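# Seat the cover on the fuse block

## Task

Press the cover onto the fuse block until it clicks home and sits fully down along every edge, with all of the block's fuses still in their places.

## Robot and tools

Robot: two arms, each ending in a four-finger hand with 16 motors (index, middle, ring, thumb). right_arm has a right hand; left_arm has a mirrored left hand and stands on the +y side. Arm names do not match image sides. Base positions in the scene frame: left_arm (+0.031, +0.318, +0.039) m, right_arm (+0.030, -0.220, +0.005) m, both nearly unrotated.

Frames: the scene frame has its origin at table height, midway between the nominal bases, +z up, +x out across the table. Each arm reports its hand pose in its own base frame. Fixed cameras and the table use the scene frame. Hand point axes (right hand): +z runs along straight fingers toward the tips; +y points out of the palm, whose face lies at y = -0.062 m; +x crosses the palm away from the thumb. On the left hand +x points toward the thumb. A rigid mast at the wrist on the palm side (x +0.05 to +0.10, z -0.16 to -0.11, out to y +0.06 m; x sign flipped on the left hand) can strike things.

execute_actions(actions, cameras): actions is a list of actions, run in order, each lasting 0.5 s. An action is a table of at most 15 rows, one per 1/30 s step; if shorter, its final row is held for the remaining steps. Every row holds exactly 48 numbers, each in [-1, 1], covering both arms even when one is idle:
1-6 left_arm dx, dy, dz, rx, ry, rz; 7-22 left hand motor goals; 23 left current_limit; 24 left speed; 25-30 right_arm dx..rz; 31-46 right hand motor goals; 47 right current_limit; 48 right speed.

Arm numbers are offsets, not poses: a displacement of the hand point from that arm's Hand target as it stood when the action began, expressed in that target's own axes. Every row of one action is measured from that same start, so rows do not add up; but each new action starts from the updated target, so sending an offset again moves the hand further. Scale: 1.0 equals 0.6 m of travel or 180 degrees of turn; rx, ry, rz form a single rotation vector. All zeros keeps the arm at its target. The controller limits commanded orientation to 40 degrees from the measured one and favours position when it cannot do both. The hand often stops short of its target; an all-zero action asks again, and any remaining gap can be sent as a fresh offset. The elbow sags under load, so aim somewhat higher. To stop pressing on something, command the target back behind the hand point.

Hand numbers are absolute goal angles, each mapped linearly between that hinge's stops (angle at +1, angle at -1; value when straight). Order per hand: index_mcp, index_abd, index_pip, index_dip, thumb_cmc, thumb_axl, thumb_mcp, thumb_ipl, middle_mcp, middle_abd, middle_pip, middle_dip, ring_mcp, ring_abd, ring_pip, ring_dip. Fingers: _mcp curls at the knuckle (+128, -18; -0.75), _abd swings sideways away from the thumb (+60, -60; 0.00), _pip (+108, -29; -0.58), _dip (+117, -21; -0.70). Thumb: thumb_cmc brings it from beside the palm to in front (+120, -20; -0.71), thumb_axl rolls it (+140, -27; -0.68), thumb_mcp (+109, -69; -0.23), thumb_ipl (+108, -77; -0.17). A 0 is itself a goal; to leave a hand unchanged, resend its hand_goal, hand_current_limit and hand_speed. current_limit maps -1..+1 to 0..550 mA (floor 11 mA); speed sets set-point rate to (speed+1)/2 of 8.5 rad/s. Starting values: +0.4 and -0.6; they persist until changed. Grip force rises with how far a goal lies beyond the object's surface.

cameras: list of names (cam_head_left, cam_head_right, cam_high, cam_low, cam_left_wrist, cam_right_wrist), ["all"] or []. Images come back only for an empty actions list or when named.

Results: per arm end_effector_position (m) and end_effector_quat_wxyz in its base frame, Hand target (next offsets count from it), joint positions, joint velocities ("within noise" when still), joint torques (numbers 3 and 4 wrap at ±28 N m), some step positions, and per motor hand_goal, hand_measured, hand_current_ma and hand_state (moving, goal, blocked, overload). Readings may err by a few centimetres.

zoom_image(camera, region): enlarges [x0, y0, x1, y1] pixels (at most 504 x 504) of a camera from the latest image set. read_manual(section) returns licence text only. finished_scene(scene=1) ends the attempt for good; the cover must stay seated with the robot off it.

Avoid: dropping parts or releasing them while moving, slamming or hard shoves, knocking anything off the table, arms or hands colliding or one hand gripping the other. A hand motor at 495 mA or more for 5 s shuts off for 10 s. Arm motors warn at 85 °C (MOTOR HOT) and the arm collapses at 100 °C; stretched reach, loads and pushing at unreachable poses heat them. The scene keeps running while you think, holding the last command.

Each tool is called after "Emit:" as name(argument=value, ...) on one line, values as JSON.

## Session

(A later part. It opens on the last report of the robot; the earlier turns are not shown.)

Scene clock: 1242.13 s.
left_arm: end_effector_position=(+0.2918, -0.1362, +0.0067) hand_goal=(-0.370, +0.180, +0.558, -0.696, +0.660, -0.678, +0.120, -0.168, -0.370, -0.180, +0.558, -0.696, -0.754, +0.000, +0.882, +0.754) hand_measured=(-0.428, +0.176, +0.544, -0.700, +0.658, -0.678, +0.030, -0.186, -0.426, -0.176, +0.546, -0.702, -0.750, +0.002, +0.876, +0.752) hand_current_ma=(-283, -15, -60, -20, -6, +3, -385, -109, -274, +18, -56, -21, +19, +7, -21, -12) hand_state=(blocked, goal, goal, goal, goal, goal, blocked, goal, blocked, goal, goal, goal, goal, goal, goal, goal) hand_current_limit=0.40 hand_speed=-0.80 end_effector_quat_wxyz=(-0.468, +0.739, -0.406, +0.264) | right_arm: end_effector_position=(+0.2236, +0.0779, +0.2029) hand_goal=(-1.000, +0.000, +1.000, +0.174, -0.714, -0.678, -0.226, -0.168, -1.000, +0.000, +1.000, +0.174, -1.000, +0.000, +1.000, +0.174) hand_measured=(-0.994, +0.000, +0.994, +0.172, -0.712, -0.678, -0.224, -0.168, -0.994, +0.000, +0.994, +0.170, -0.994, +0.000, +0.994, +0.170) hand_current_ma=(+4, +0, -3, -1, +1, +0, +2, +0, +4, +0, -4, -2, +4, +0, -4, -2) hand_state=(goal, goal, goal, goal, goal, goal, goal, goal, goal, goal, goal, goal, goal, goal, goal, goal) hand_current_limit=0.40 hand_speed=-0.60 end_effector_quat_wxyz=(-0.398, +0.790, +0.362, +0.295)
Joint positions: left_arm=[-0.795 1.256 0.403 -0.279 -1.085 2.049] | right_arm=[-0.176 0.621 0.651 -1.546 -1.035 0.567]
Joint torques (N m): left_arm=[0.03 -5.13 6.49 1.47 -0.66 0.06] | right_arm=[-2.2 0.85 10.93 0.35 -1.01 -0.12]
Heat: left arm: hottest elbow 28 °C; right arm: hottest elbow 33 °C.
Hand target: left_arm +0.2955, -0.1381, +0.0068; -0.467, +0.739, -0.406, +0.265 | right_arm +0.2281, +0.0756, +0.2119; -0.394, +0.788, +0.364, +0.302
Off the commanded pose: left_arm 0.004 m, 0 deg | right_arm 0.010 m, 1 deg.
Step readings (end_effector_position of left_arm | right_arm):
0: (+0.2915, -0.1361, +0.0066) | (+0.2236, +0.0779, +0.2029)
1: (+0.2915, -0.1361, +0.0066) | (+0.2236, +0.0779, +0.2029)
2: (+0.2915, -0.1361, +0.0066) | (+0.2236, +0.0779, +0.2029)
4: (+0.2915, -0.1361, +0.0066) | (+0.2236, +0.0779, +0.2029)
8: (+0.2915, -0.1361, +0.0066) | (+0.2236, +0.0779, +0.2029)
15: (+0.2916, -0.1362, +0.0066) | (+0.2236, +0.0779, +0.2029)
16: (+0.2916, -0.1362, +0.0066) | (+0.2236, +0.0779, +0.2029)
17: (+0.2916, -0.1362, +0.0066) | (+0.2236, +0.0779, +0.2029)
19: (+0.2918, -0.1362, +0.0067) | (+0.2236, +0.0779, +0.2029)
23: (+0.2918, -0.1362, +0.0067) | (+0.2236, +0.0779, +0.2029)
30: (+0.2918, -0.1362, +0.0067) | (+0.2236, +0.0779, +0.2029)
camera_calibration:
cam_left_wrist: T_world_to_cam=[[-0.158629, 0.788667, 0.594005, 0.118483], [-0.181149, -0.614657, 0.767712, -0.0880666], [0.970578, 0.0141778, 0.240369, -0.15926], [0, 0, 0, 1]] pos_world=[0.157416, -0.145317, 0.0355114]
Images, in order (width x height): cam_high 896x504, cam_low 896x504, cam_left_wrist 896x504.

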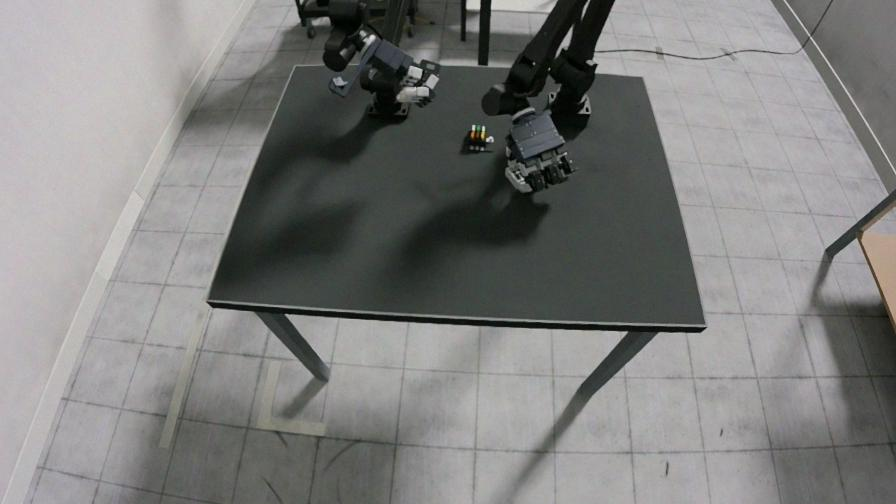

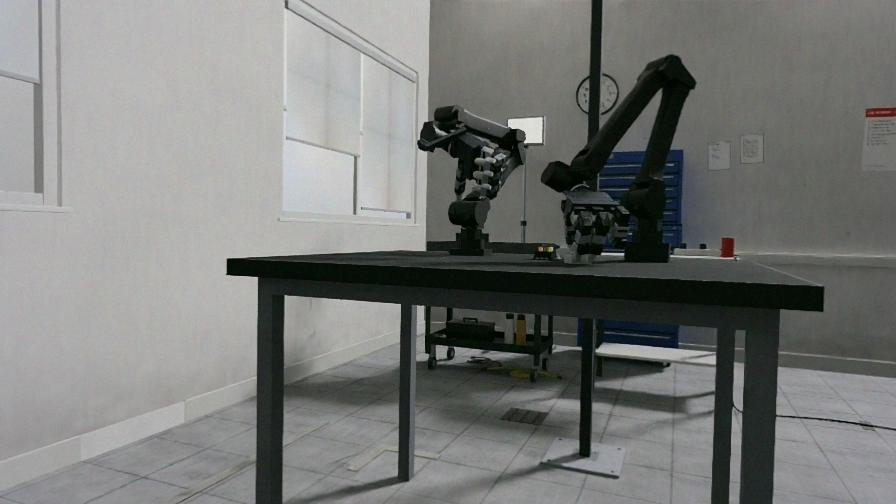

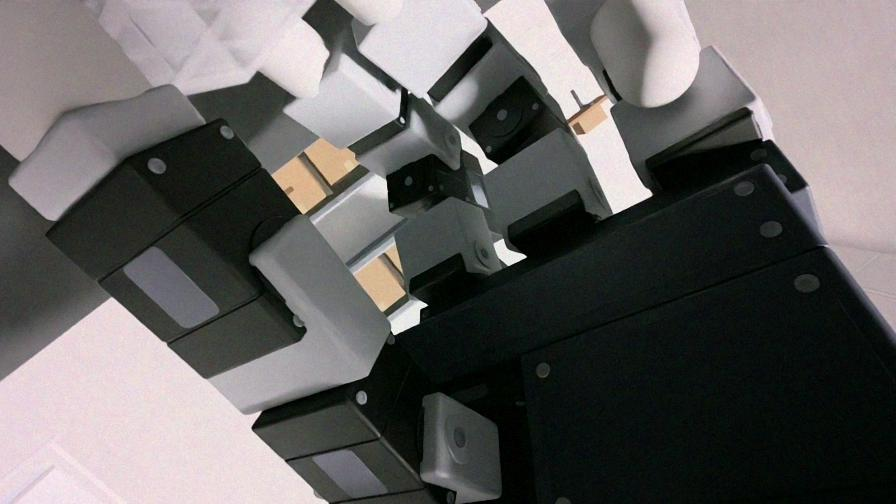

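Emit:
execute_actions(actions=[[[0.0006,-0.0453,-0.0211,0,0,0,-0.37,0.18,0.558,-0.696,0.66,-0.678,0.12,-0.168,-0.37,-0.18,0.558,-0.696,-0.754,0,0.883,0.754,0.4,-0.8,0,0,0,0,0,0,-1,0,1,0.174,-0.714,-0.678,-0.226,-0.168,-1,0,1,0.174,-1,0,1,0.174,0.4,-0.6]],[[0.0012,-0.0906,-0.0422,0,0,0,-0.37,0.18,0.558,-0.696,0.66,-0.678,0.12,-0.168,-0.37,-0.18,0.558,-0.696,-0.754,0,0.883,0.754,0.4,-0.8,0,0,0,0,0,0,-1,0,1,0.174,-0.714,-0.678,-0.226,-0.168,-1,0,1,0.174,-1,0,1,0.174,0.4,-0.6]]], cameras=["cam_high","cam_low","cam_left_wrist"])

Emit:
zoom_image(camera="cam_high", region=[490, 120, 570, 200])

Emit:
zoom_image(camera="cam_low", region=[520, 170, 640, 260])

Scene clock: 1274.53 s.
left_arm: end_effector_position=(+0.2865, -0.1275, +0.0801) hand_goal=(-0.370, +0.180, +0.558, -0.696, +0.660, -0.678, +0.120, -0.168, -0.370, -0.180, +0.558, -0.696, -0.754, +0.000, +0.882, +0.754) hand_measured=(-0.424, +0.174, +0.542, -0.702, +0.656, -0.678, +0.030, -0.186, -0.422, -0.174, +0.542, -0.704, -0.750, +0.002, +0.876, +0.752) hand_current_ma=(-271, -21, -73, -27, -13, +3, -385, -112, -256, +23, -70, -30, +19, +7, -21, -12) hand_state=(blocked, goal, goal, goal, goal, goal, blocked, goal, blocked, goal, goal, goal, goal, goal, goal, goal) hand_current_limit=0.40 hand_speed=-0.80 end_effector_quat_wxyz=(-0.472, +0.736, -0.414, +0.252) | right_arm: end_effector_position=(+0.2236, +0.0779, +0.2029) hand_goal=(-1.000, +0.000, +1.000, +0.174, -0.714, -0.678, -0.226, -0.168, -1.000, +0.000, +1.000, +0.174, -1.000, +0.000, +1.000, +0.174) hand_measured=(-0.994, +0.000, +0.994, +0.172, -0.712, -0.678, -0.224, -0.168, -0.994, +0.000, +0.994, +0.170, -0.994, +0.000, +0.994, +0.170) hand_current_ma=(+4, +0, -3, -1, +1, +0, +2, +0, +4, +0, -4, -2, +4, +0, -4, -2) hand_state=(goal, goal, goal, goal, goal, goal, goal, goal, goal, goal, goal, goal, goal, goal, goal, goal) hand_current_limit=0.40 hand_speed=-0.60 end_effector_quat_wxyz=(-0.398, +0.790, +0.362, +0.295)
Joint positions: left_arm=[-0.787 1.031 0.506 -0.62 -1.083 2.067] | right_arm=[-0.176 0.621 0.651 -1.546 -1.035 0.567]
Joint torques (N m): left_arm=[-0.67 -5.07 10.54 0.38 -0.69 -0.04] | right_arm=[-2.2 0.91 10.95 0.35 -1.02 -0.12]
Heat: left arm: hottest elbow 28 °C; right arm: hottest elbow 33 °C.
Hand target: left_arm +0.2955, -0.1382, +0.0968; -0.467, +0.739, -0.406, +0.265 | right_arm +0.2281, +0.0756, +0.2119; -0.394, +0.788, +0.364, +0.302
Off the commanded pose: left_arm 0.022 m, 2 deg | right_arm 0.010 m, 1 deg.
Step readings (end_effector_position of left_arm | right_arm):
0: (+0.2918, -0.1362, +0.0067) | (+0.2236, +0.0779, +0.2029)
1: (+0.2918, -0.1362, +0.0067) | (+0.2236, +0.0779, +0.2029)
2: (+0.2916, -0.1360, +0.0070) | (+0.2236, +0.0779, +0.2029)
4: (+0.2892, -0.1338, +0.0087) | (+0.2236, +0.0779, +0.2029)
8: (+0.2865, -0.1305, +0.0176) | (+0.2236, +0.0779, +0.2029)
15: (+0.2845, -0.1286, +0.0215) | (+0.2236, +0.0779, +0.2029)
16: (+0.2842, -0.1283, +0.0217) | (+0.2236, +0.0779, +0.2029)
17: (+0.2831, -0.1271, +0.0229) | (+0.2236, +0.0779, +0.2029)
19: (+0.2819, -0.1249, +0.0321) | (+0.2236, +0.0779, +0.2029)
23: (+0.2884, -0.1295, +0.0634) | (+0.2236, +0.0779, +0.2029)
30: (+0.2899, -0.1308, +0.0818) | (+0.2236, +0.0779, +0.2029)
camera_calibration:
cam_left_wrist: T_world_to_cam=[[-0.147147, 0.775541, 0.613908, 0.0606775], [-0.166645, -0.63123, 0.757481, -0.145468], [0.974976, 0.00915676, 0.222124, -0.17233], [0, 0, 0, 1]] pos_world=[0.152705, -0.137304, 0.111218]
Images, in order (width x height): cam_high 896x504, cam_low 896x504, cam_left_wrist 896x504.

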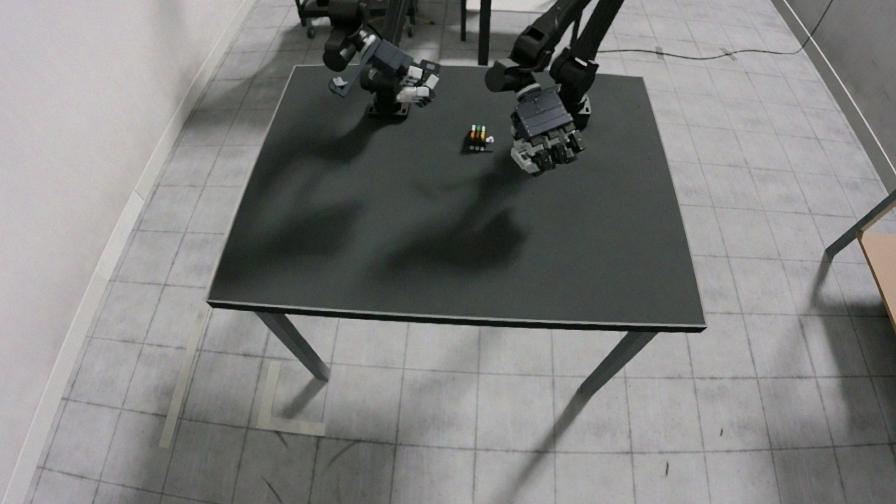

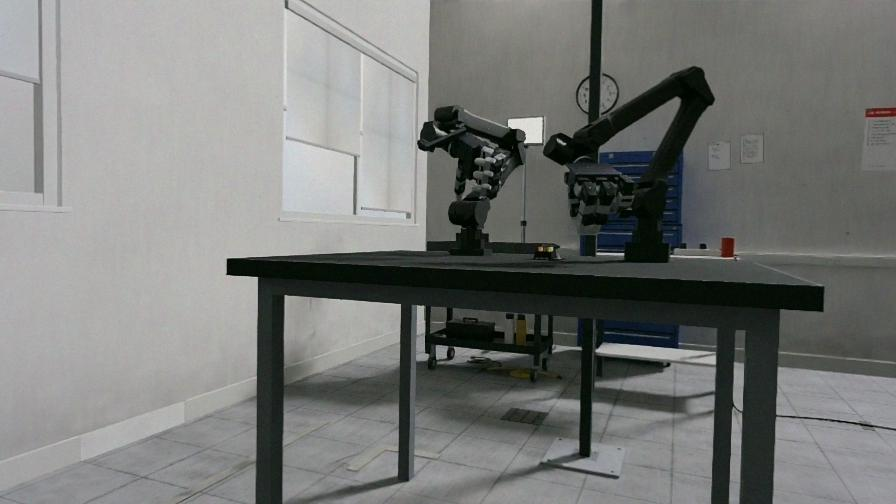

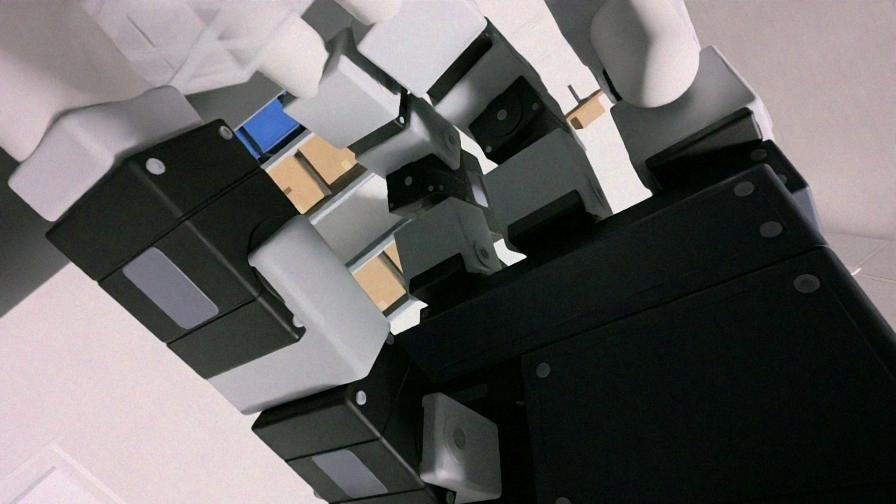

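Scaled by 6.300 from the camera's 896x504 image, which has a finer 1280x720 frame.

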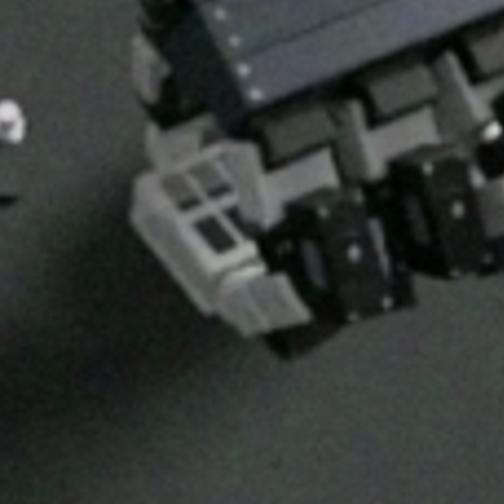

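Scaled by 4.200 from the camera's 896x504 image, which has a finer 1280x720 frame.

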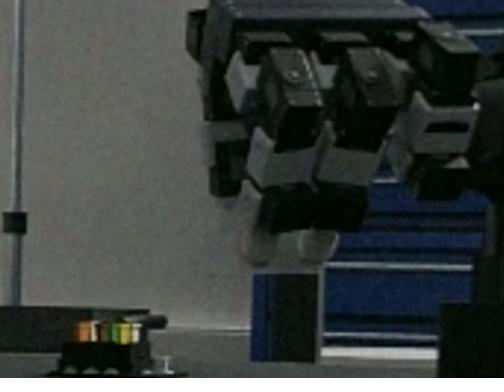

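Emit:
execute_actions(actions=[[[0.0212,0.0209,-0.0699,-0.0006,0.0422,0.0197,-0.37,0.18,0.558,-0.696,0.66,-0.678,0.12,-0.168,-0.37,-0.18,0.558,-0.696,-0.754,0,0.883,0.754,0.4,-0.8,0,0,0,0,0,0,-1,0,1,0.174,-0.714,-0.678,-0.226,-0.168,-1,0,1,0.174,-1,0,1,0.174,0.4,-0.6]],[[0.0212,0.0209,-0.0699,-0.0006,0.0422,0.0197,-0.37,0.18,0.558,-0.696,0.66,-0.678,0.12,-0.168,-0.37,-0.18,0.558,-0.696,-0.754,0,0.883,0.754,0.4,-0.8,0,0,0,0,0,0,-1,0,1,0.174,-0.714,-0.678,-0.226,-0.168,-1,0,1,0.174,-1,0,1,0.174,0.4,-0.6]],[[0.0331,0.0337,-0.0713,-0.0006,0.0422,0.0197,-0.37,0.18,0.558,-0.696,0.66,-0.678,0.12,-0.168,-0.37,-0.18,0.558,-0.696,-0.754,0,0.883,0.754,0.4,-0.8,0,0,0,0,0,0,-1,0,1,0.174,-0.714,-0.678,-0.226,-0.168,-1,0,1,0.174,-1,0,1,0.174,0.4,-0.6]],[[0.0331,0.0337,-0.0713,-0.0006,0.0422,0.0197,-0.37,0.18,0.558,-0.696,0.66,-0.678,0.12,-0.168,-0.37,-0.18,0.558,-0.696,-0.754,0,0.883,0.754,0.4,-0.8,0,0,0,0,0,0,-1,0,1,0.174,-0.714,-0.678,-0.226,-0.168,-1,0,1,0.174,-1,0,1,0.174,0.4,-0.6]],[[0,0,0,0,0,0,-0.37,0.18,0.558,-0.696,0.66,-0.678,0.12,-0.168,-0.37,-0.18,0.558,-0.696,-0.754,0,0.883,0.754,0.4,-0.8,0,0,0,0,0,0,-1,0,1,0.174,-0.714,-0.678,-0.226,-0.168,-1,0,1,0.174,-1,0,1,0.174,0.4,-0.6]]], cameras=["cam_high","cam_low","cam_right_wrist","cam_head_left"])

Emit:
zoom_image(camera="cam_high", region=[440, 80, 540, 180])

Emit:
zoom_image(camera="cam_right_wrist", region=[440, 0, 680, 200])

Scene clock: 1319.73 s.
left_arm: end_effector_position=(+0.1452, -0.2403, +0.0930) hand_goal=(-0.370, +0.180, +0.558, -0.696, +0.660, -0.678, +0.120, -0.168, -0.370, -0.180, +0.558, -0.696, -0.754, +0.000, +0.882, +0.754) hand_measured=(-0.424, +0.174, +0.540, -0.702, +0.656, -0.678, +0.030, -0.188, -0.420, -0.174, +0.542, -0.704, -0.750, +0.002, +0.878, +0.752) hand_current_ma=(-265, -23, -77, -28, -17, +3, -385, -116, -248, +25, -73, -31, +20, +7, -21, -12) hand_state=(blocked, goal, goal, goal, goal, goal, blocked, goal, blocked, goal, goal, goal, goal, goal, goal, goal) hand_current_limit=0.40 hand_speed=-0.80 end_effector_quat_wxyz=(-0.380, +0.585, -0.611, +0.375) | right_arm: end_effector_position=(+0.2236, +0.0779, +0.2029) hand_goal=(-1.000, +0.000, +1.000, +0.174, -0.714, -0.678, -0.226, -0.168, -1.000, +0.000, +1.000, +0.174, -1.000, +0.000, +1.000, +0.174) hand_measured=(-0.994, +0.000, +0.994, +0.172, -0.712, -0.678, -0.224, -0.168, -0.994, +0.000, +0.994, +0.170, -0.994, +0.000, +0.994, +0.170) hand_current_ma=(+4, +0, -3, -1, +1, +0, +2, +0, +4, +0, -4, -2, +4, +0, -4, -2) hand_state=(goal, goal, goal, goal, goal, goal, goal, goal, goal, goal, goal, goal, goal, goal, goal, goal) hand_current_limit=0.40 hand_speed=-0.60 end_effector_quat_wxyz=(-0.398, +0.790, +0.362, +0.295)
Joint positions: left_arm=[-1.452 0.938 0.506 -0.864 -1.108 1.904] | right_arm=[-0.176 0.621 0.651 -1.546 -1.035 0.567]
Joint torques (N m): left_arm=[-1.14 -3.14 11.25 0.13 -0.99 -0.16] | right_arm=[-2.2 0.91 10.93 0.34 -1.01 -0.13]
Heat: left arm: hottest elbow 29 °C; right arm: hottest elbow 34 °C.
Hand target: left_arm +0.1459, -0.2576, +0.1099; -0.371, +0.591, -0.602, +0.389 | right_arm +0.2281, +0.0756, +0.2119; -0.394, +0.788, +0.364, +0.302
Off the commanded pose: left_arm 0.024 m, 2 deg | right_arm 0.010 m, 1 deg.
Step readings (end_effector_position of left_arm | right_arm):
0: (+0.2865, -0.1275, +0.0801) | (+0.2236, +0.0779, +0.2029)
1: (+0.2864, -0.1276, +0.0801) | (+0.2236, +0.0779, +0.2029)
2: (+0.2857, -0.1288, +0.0802) | (+0.2236, +0.0779, +0.2029)
4: (+0.2805, -0.1379, +0.0817) | (+0.2236, +0.0779, +0.2029)
8: (+0.2675, -0.1604, +0.0873) | (+0.2236, +0.0779, +0.2029)
15: (+0.2606, -0.1620, +0.0874) | (+0.2236, +0.0779, +0.2029)
16: (+0.2601, -0.1620, +0.0873) | (+0.2236, +0.0779, +0.2029)
17: (+0.2591, -0.1631, +0.0877) | (+0.2236, +0.0779, +0.2029)
19: (+0.2525, -0.1719, +0.0900) | (+0.2236, +0.0779, +0.2029)
23: (+0.2360, -0.1915, +0.0964) | (+0.2236, +0.0779, +0.2029)
30: (+0.2282, -0.1911, +0.0956) | (+0.2236, +0.0779, +0.2029)
31: (+0.2278, -0.1910, +0.0955) | (+0.2236, +0.0779, +0.2029)
32: (+0.2264, -0.1920, +0.0957) | (+0.2236, +0.0779, +0.2029)
34: (+0.2173, -0.2006, +0.0957) | (+0.2236, +0.0779, +0.2029)
38: (+0.1952, -0.2194, +0.0955) | (+0.2236, +0.0779, +0.2029)
45: (+0.1885, -0.2195, +0.0947) | (+0.2236, +0.0779, +0.2029)
46: (+0.1882, -0.2194, +0.0946) | (+0.2236, +0.0779, +0.2029)
47: (+0.1867, -0.2202, +0.0948) | (+0.2236, +0.0779, +0.2029)
49: (+0.1763, -0.2271, +0.0944) | (+0.2236, +0.0779, +0.2029)
53: (+0.1517, -0.2417, +0.0936) | (+0.2236, +0.0779, +0.2029)
60: (+0.1457, -0.2407, +0.0931) | (+0.2236, +0.0779, +0.2029)
61: (+0.1457, -0.2404, +0.0930) | (+0.2236, +0.0779, +0.2029)
62: (+0.1456, -0.2403, +0.0930) | (+0.2236, +0.0779, +0.2029)
64: (+0.1454, -0.2402, +0.0930) | (+0.2236, +0.0779, +0.2029)
68: (+0.1453, -0.2402, +0.0930) | (+0.2236, +0.0779, +0.2029)
75: (+0.1452, -0.2403, +0.0930) | (+0.2236, +0.0779, +0.2029)
camera_calibration:
cam_right_wrist: T_world_to_cam=[[0.045145, -0.485282, -0.873191, 0.246755], [-0.805347, -0.534861, 0.255616, 0.121888], [-0.591082, 0.691682, -0.414967, 0.283825], [0, 0, 0, 1]] pos_world=[0.254787, -0.0113776, 0.302086]
Images, in order (width x height): cam_head_left 896x504, cam_high 896x504, cam_low 896x504, cam_right_wrist 896x504.

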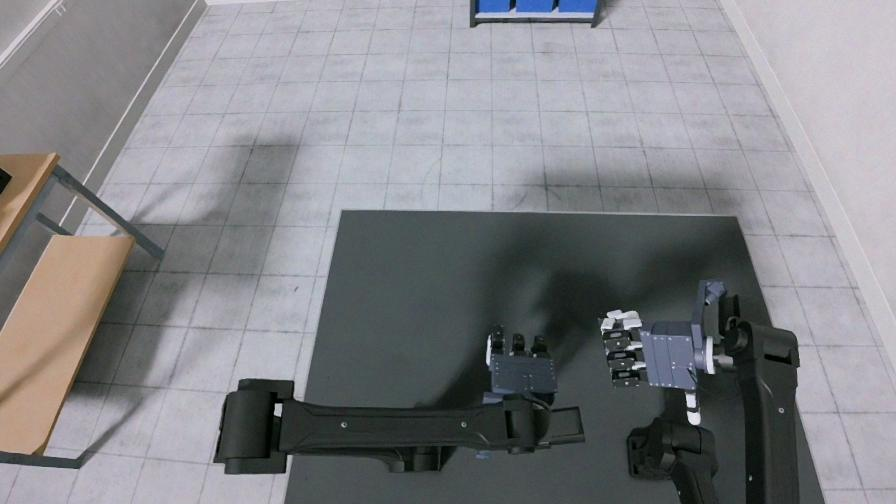

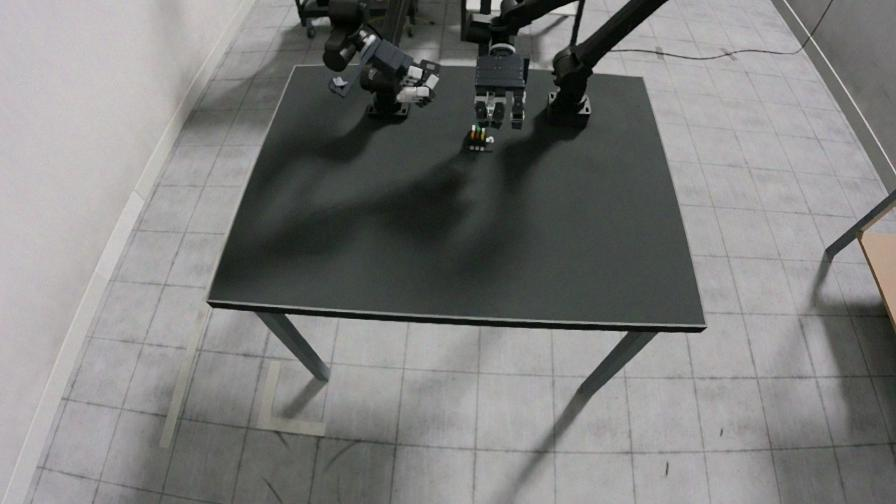

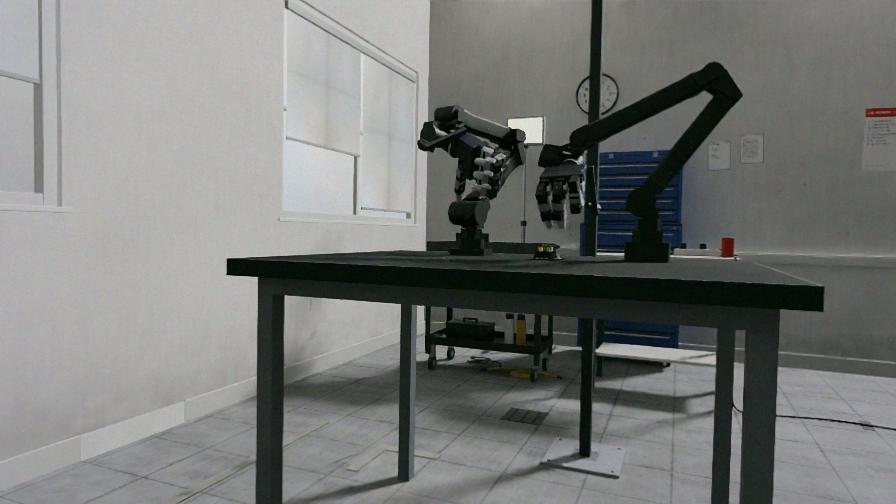

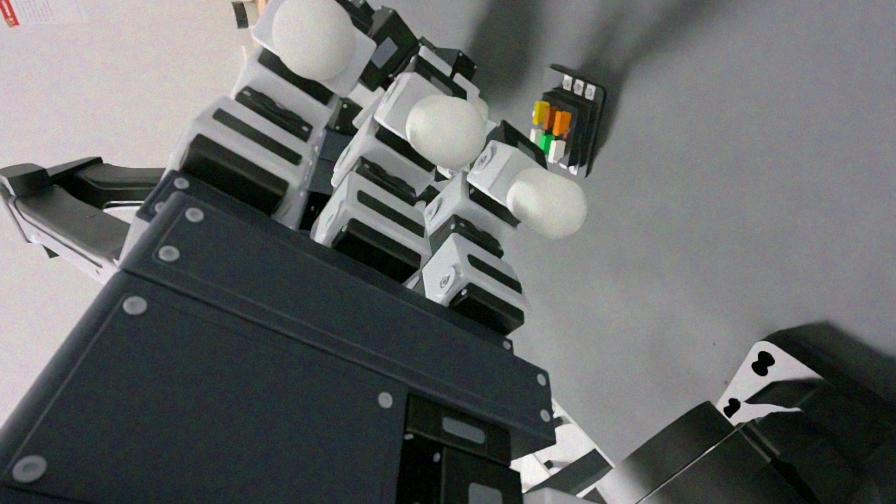

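Scaled by 5.040 from the camera's 896x504 image, which has a finer 1280x720 frame.

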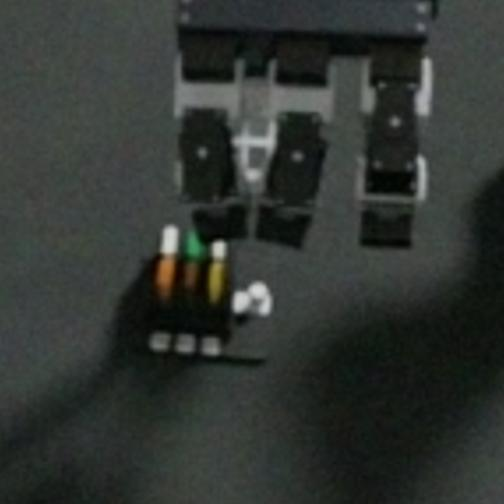

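Scaled by 2.100 from the camera's 896x504 image, which has a finer 1280x720 frame.

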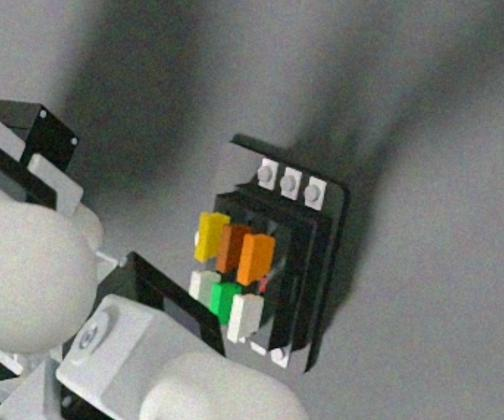

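Emit:
execute_actions(actions=[[[0,0,0,0,0,0,-0.37,0.18,0.558,-0.696,0.66,-0.678,0.12,-0.168,-0.37,-0.18,0.558,-0.696,-0.754,0,0.883,0.754,0.4,-0.8,0,0,0,0.0024,0.0461,0.0414,-1,0,1,0.174,-0.714,-0.678,-0.226,-0.168,-1,0,1,0.174,-1,0,1,0.174,0.4,-0.6]],[[0,0,0,0,0,0,-0.37,0.18,0.558,-0.696,0.66,-0.678,0.12,-0.168,-0.37,-0.18,0.558,-0.696,-0.754,0,0.883,0.754,0.4,-0.8,0,0,0,0,0,0,-1,0,1,0.174,-0.714,-0.678,-0.226,-0.168,-1,0,1,0.174,-1,0,1,0.174,0.4,-0.6]]], cameras=["cam_right_wrist"])

Emit:
zoom_image(camera="cam_right_wrist", region=[540, 50, 780, 250])

Scene clock: 1342.57 s.
left_arm: end_effector_position=(+0.1451, -0.2404, +0.0930) hand_goal=(-0.370, +0.180, +0.558, -0.696, +0.660, -0.678, +0.120, -0.168, -0.370, -0.180, +0.558, -0.696, -0.754, +0.000, +0.882, +0.754) hand_measured=(-0.424, +0.174, +0.540, -0.702, +0.656, -0.678, +0.030, -0.188, -0.420, -0.174, +0.542, -0.704, -0.750, +0.002, +0.878, +0.752) hand_current_ma=(-265, -23, -77, -28, -17, +3, -385, -116, -248, +25, -73, -31, +20, +7, -21, -12) hand_state=(blocked, goal, goal, goal, goal, goal, blocked, goal, blocked, goal, goal, goal, goal, goal, goal, goal) hand_current_limit=0.40 hand_speed=-0.80 end_effector_quat_wxyz=(-0.380, +0.585, -0.611, +0.375) | right_arm: end_effector_position=(+0.2262, +0.0767, +0.2090) hand_goal=(-1.000, +0.000, +1.000, +0.174, -0.714, -0.678, -0.226, -0.168, -1.000, +0.000, +1.000, +0.174, -1.000, +0.000, +1.000, +0.174) hand_measured=(-0.994, +0.000, +0.996, +0.172, -0.712, -0.678, -0.224, -0.168, -0.994, +0.000, +0.996, +0.170, -0.994, +0.000, +0.996, +0.170) hand_current_ma=(+4, +0, -3, -1, +1, +0, +2, +0, +4, +0, -3, -2, +4, +0, -3, -2) hand_state=(goal, goal, goal, goal, goal, goal, goal, goal, goal, goal, goal, goal, goal, goal, goal, goal) hand_current_limit=0.40 hand_speed=-0.60 end_effector_quat_wxyz=(-0.445, +0.785, +0.284, +0.325)
Joint positions: left_arm=[-1.452 0.938 0.506 -0.864 -1.108 1.904] | right_arm=[-0.255 0.612 0.634 -1.525 -1.165 0.667]
Joint torques (N m): left_arm=[-1.2 -3.14 11.26 0.12 -0.98 -0.15] | right_arm=[-1.55 -0.21 9.44 1.17 -1.04 0.1]
Heat: left arm: hottest elbow 30 °C; right arm: hottest elbow 34 °C.
Hand target: left_arm +0.1458, -0.2577, +0.1098; -0.371, +0.591, -0.602, +0.389 | right_arm +0.2280, +0.0757, +0.2119; -0.441, +0.785, +0.283, +0.331
Off the commanded pose: left_arm 0.024 m, 2 deg | right_arm 0.004 m, 1 deg.
Step readings (end_effector_position of left_arm | right_arm):
0: (+0.1451, -0.2404, +0.0930) | (+0.2236, +0.0779, +0.2029)
1: (+0.1451, -0.2404, +0.0930) | (+0.2237, +0.0782, +0.2032)
2: (+0.1451, -0.2404, +0.0930) | (+0.2244, +0.0806, +0.2059)
4: (+0.1451, -0.2404, +0.0930) | (+0.2265, +0.0823, +0.2114)
8: (+0.1451, -0.2404, +0.0930) | (+0.2284, +0.0776, +0.2133)
15: (+0.1451, -0.2404, +0.0930) | (+0.2263, +0.0772, +0.2084)
16: (+0.1451, -0.2404, +0.0930) | (+0.2263, +0.0771, +0.2086)
17: (+0.1451, -0.2404, +0.0930) | (+0.2263, +0.0771, +0.2087)
19: (+0.1451, -0.2404, +0.0930) | (+0.2262, +0.0770, +0.2089)
23: (+0.1451, -0.2404, +0.0930) | (+0.2263, +0.0768, +0.2091)
30: (+0.1451, -0.2404, +0.0930) | (+0.2262, +0.0767, +0.2090)
camera_calibration:
cam_right_wrist: T_world_to_cam=[[-0.0457699, -0.353442, -0.934336, 0.274623], [-0.853178, -0.472677, 0.220599, 0.135046], [-0.519609, 0.807251, -0.279914, 0.235533], [0, 0, 0, 1]] pos_world=[0.250173, -0.0292377, 0.292729]
Images, in order (width x height): cam_right_wrist 896x504.

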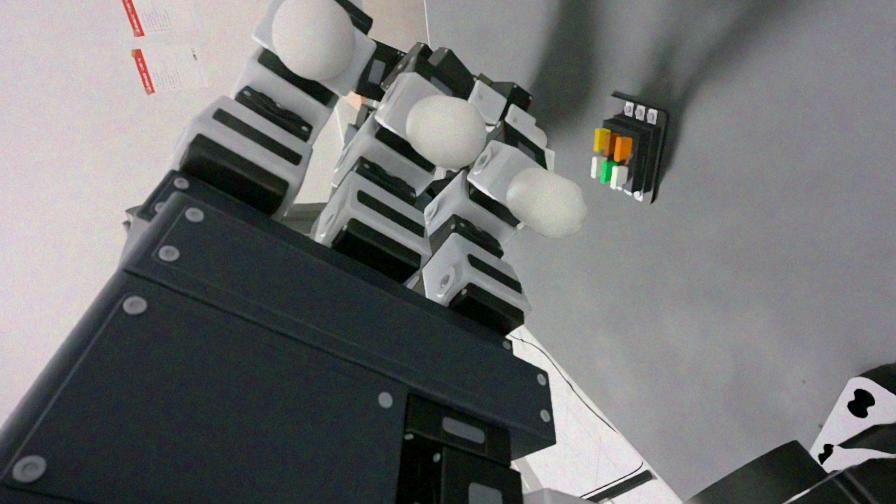

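Scaled by 2.100 from the camera's 896x504 image, which has a finer 1280x720 frame.

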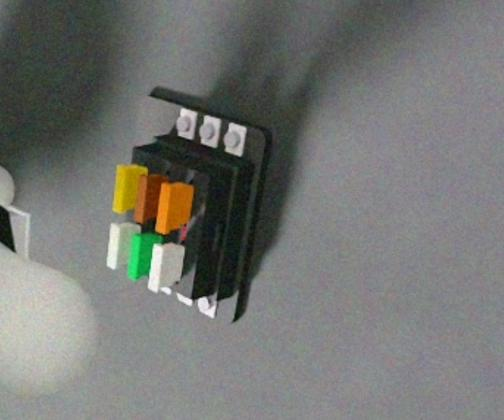

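Emit:
execute_actions(actions=[[[0.049,0.0445,0.0483,0.0035,0.0076,-0.009,-0.37,0.18,0.558,-0.696,0.66,-0.678,0.12,-0.168,-0.37,-0.18,0.558,-0.696,-0.754,0,0.883,0.754,0.4,-0.8,0,0,0,0,0,0,-1,0,1,0.174,-0.714,-0.678,-0.226,-0.168,-1,0,1,0.174,-1,0,1,0.174,0.4,-0.6]],[[0,0,0,0,0,0,-0.37,0.18,0.558,-0.696,0.66,-0.678,0.12,-0.168,-0.37,-0.18,0.558,-0.696,-0.754,0,0.883,0.754,0.4,-0.8,0,0,0,0,0,0,-1,0,1,0.174,-0.714,-0.678,-0.226,-0.168,-1,0,1,0.174,-1,0,1,0.174,0.4,-0.6]]], cameras=["cam_right_wrist","cam_high","cam_low","cam_head_right"])

Emit:
zoom_image(camera="cam_right_wrist", region=[540, 20, 720, 220])

Emit:
zoom_image(camera="cam_high", region=[440, 80, 540, 180])

Emit:
zoom_image(camera="cam_low", region=[500, 190, 620, 280])

Scene clock: 1395.27 s.
left_arm: end_effector_position=(+0.1579, -0.2857, +0.0758) hand_goal=(-0.370, +0.180, +0.558, -0.696, +0.660, -0.678, +0.120, -0.168, -0.370, -0.180, +0.558, -0.696, -0.754, +0.000, +0.882, +0.754) hand_measured=(-0.424, +0.174, +0.540, -0.702, +0.656, -0.678, +0.030, -0.188, -0.420, -0.174, +0.542, -0.704, -0.750, +0.002, +0.878, +0.752) hand_current_ma=(-265, -23, -77, -28, -17, +3, -385, -116, -248, +25, -73, -31, +20, +7, -21, -12) hand_state=(blocked, goal, goal, goal, goal, goal, blocked, goal, blocked, goal, goal, goal, goal, goal, goal, goal) hand_current_limit=0.40 hand_speed=-0.80 end_effector_quat_wxyz=(-0.360, +0.593, -0.594, +0.406) | right_arm: end_effector_position=(+0.2261, +0.0767, +0.2089) hand_goal=(-1.000, +0.000, +1.000, +0.174, -0.714, -0.678, -0.226, -0.168, -1.000, +0.000, +1.000, +0.174, -1.000, +0.000, +1.000, +0.174) hand_measured=(-0.994, +0.000, +0.996, +0.172, -0.712, -0.678, -0.224, -0.168, -0.994, +0.000, +0.996, +0.170, -0.994, +0.000, +0.996, +0.170) hand_current_ma=(+4, +0, -3, -1, +1, +0, +2, +0, +4, +0, -3, -2, +4, +0, -3, -2) hand_state=(goal, goal, goal, goal, goal, goal, goal, goal, goal, goal, goal, goal, goal, goal, goal, goal) hand_current_limit=0.40 hand_speed=-0.60 end_effector_quat_wxyz=(-0.445, +0.785, +0.283, +0.325)
Joint positions: left_arm=[-1.428 1.073 0.506 -0.582 -1.105 1.978] | right_arm=[-0.255 0.612 0.634 -1.525 -1.165 0.668]
Joint torques (N m): left_arm=[0.21 -4.07 7.69 1.54 -0.65 0.08] | right_arm=[-1.49 -0.15 9.44 1.21 -1.04 0.09]
Heat: left arm: hottest elbow 31 °C; right arm: hottest elbow 33 °C.
Hand target: left_arm +0.1600, -0.2879, +0.0738; -0.361, +0.593, -0.596, +0.404 | right_arm +0.2280, +0.0757, +0.2119; -0.441, +0.785, +0.283, +0.330
Off the commanded pose: left_arm 0.004 m, 0 deg | right_arm 0.004 m, 1 deg.
Step readings (end_effector_position of left_arm | right_arm):
0: (+0.1451, -0.2404, +0.0930) | (+0.2261, +0.0767, +0.2090)
1: (+0.1452, -0.2405, +0.0930) | (+0.2261, +0.0767, +0.2090)
2: (+0.1458, -0.2425, +0.0927) | (+0.2261, +0.0767, +0.2090)
4: (+0.1472, -0.2524, +0.0899) | (+0.2261, +0.0767, +0.2090)
8: (+0.1503, -0.2707, +0.0786) | (+0.2261, +0.0767, +0.2090)
15: (+0.1565, -0.2827, +0.0747) | (+0.2261, +0.0767, +0.2089)
16: (+0.1569, -0.2835, +0.0750) | (+0.2261, +0.0767, +0.2089)
17: (+0.1572, -0.2842, +0.0752) | (+0.2261, +0.0767, +0.2089)
19: (+0.1577, -0.2849, +0.0755) | (+0.2261, +0.0767, +0.2089)
23: (+0.1577, -0.2856, +0.0757) | (+0.2261, +0.0767, +0.2089)
30: (+0.1579, -0.2857, +0.0757) | (+0.2261, +0.0767, +0.2089)
camera_calibration:
cam_right_wrist: T_world_to_cam=[[-0.0468598, -0.353096, -0.934413, 0.274832], [-0.853172, -0.472368, 0.221284, 0.13479], [-0.519521, 0.807584, -0.279116, 0.235207], [0, 0, 0, 1]] pos_world=[0.250072, -0.0292368, 0.29263]
Images, in order (width x height): cam_head_right 896x504, cam_high 896x504, cam_low 896x504, cam_right_wrist 896x504.

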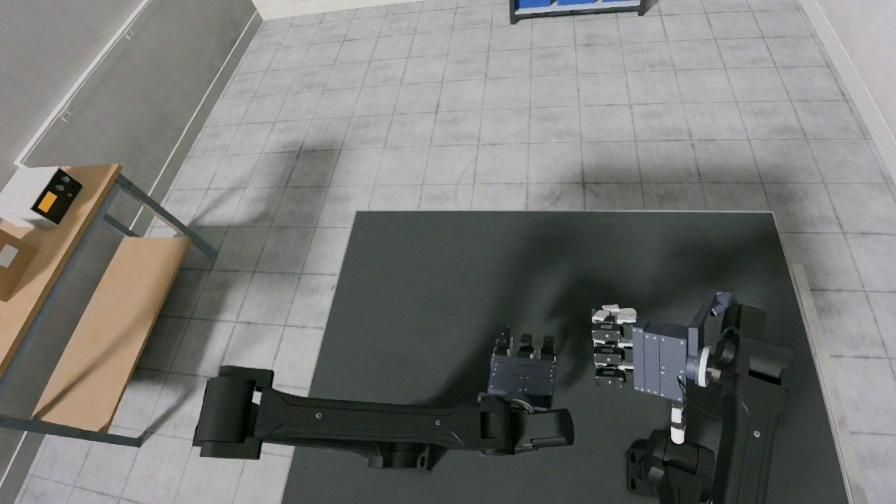

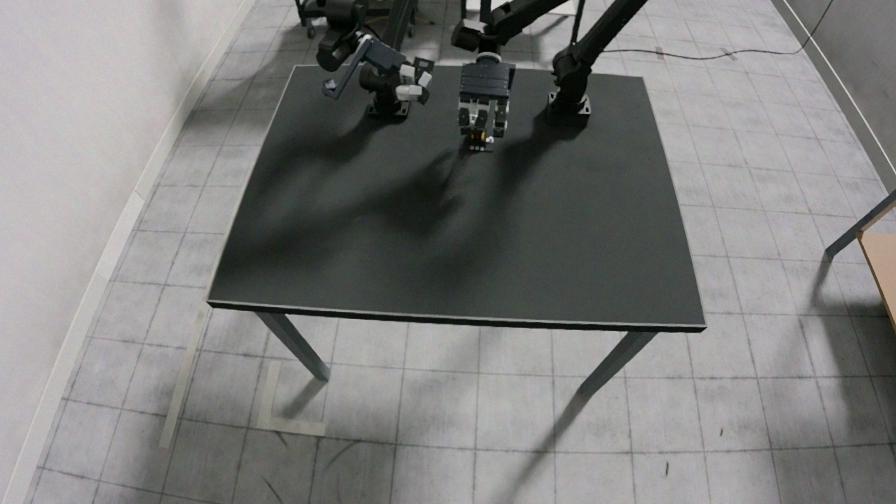

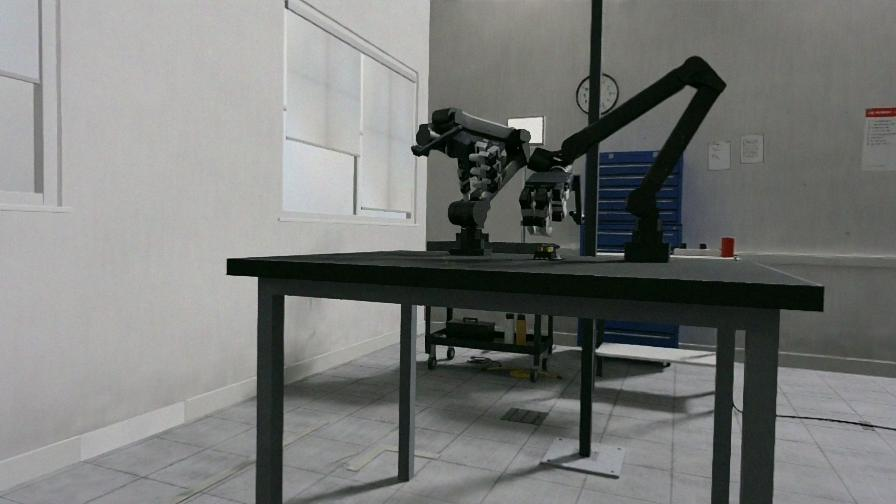

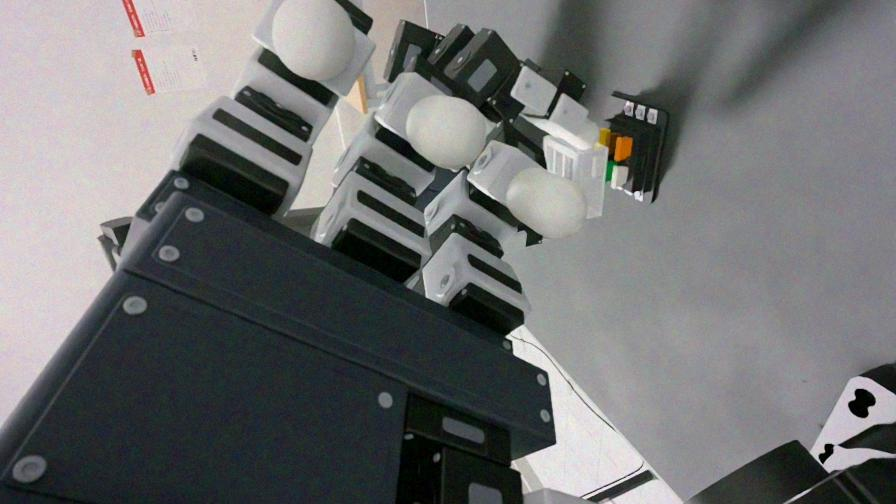

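Scaled by 2.520 from the camera's 896x504 image, which has a finer 1280x720 frame.

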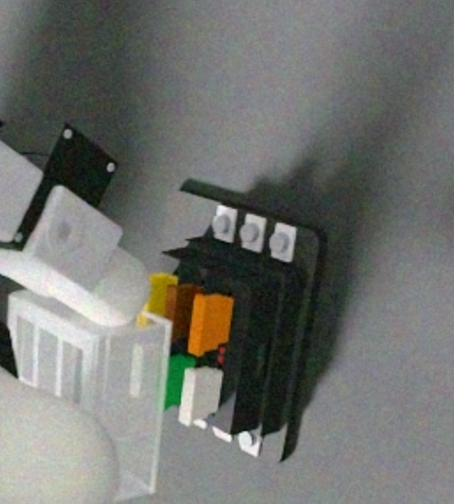

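Scaled by 5.040 from the camera's 896x504 image, which has a finer 1280x720 frame.

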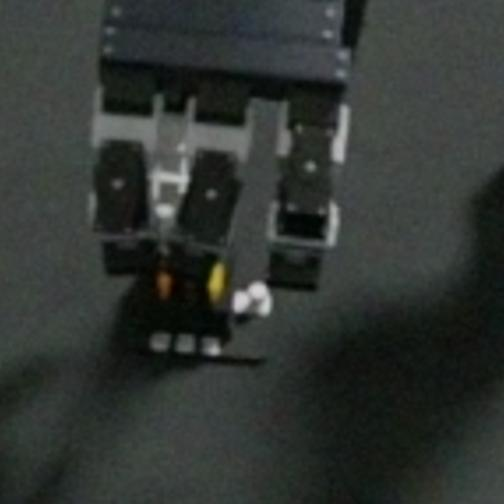

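Scaled by 4.200 from the camera's 896x504 image, which has a finer 1280x720 frame.

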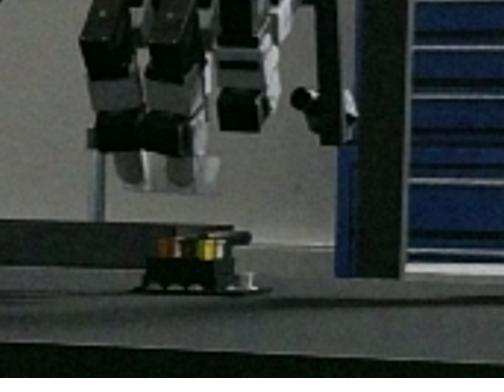

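Emit:
zoom_image(camera="cam_right_wrist", region=[590, 85, 690, 210])

Emit:
zoom_image(camera="cam_head_right", region=[460, 320, 600, 480])

Scaled by 4.032 from the camera's 896x504 image, which has a finer 1280x720 frame.

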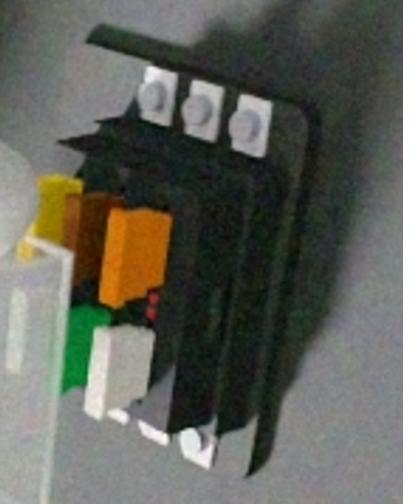

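Scaled by 3.150 from the camera's 896x504 image, which has a finer 1280x720 frame.

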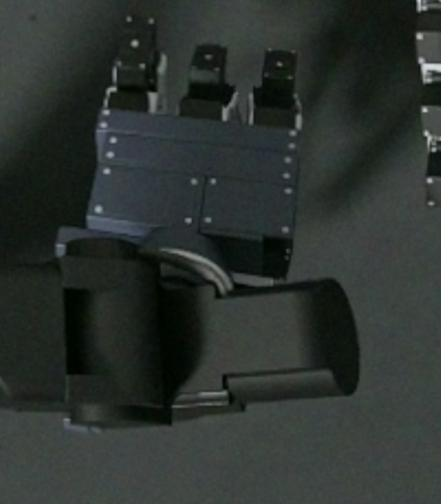

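Emit:
zoom_image(camera="cam_low", region=[515, 210, 575, 270])

Scaled by 8.400 from the camera's 896x504 image, which has a finer 1280x720 frame.

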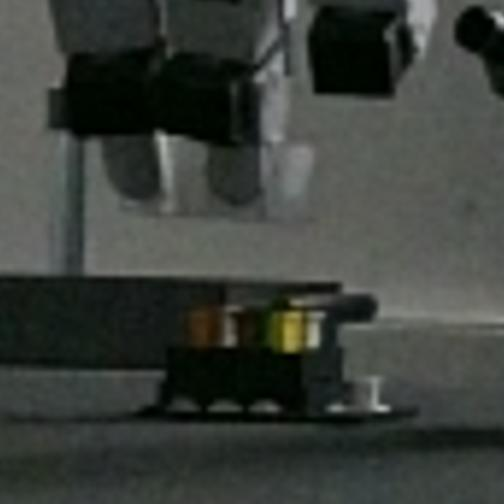

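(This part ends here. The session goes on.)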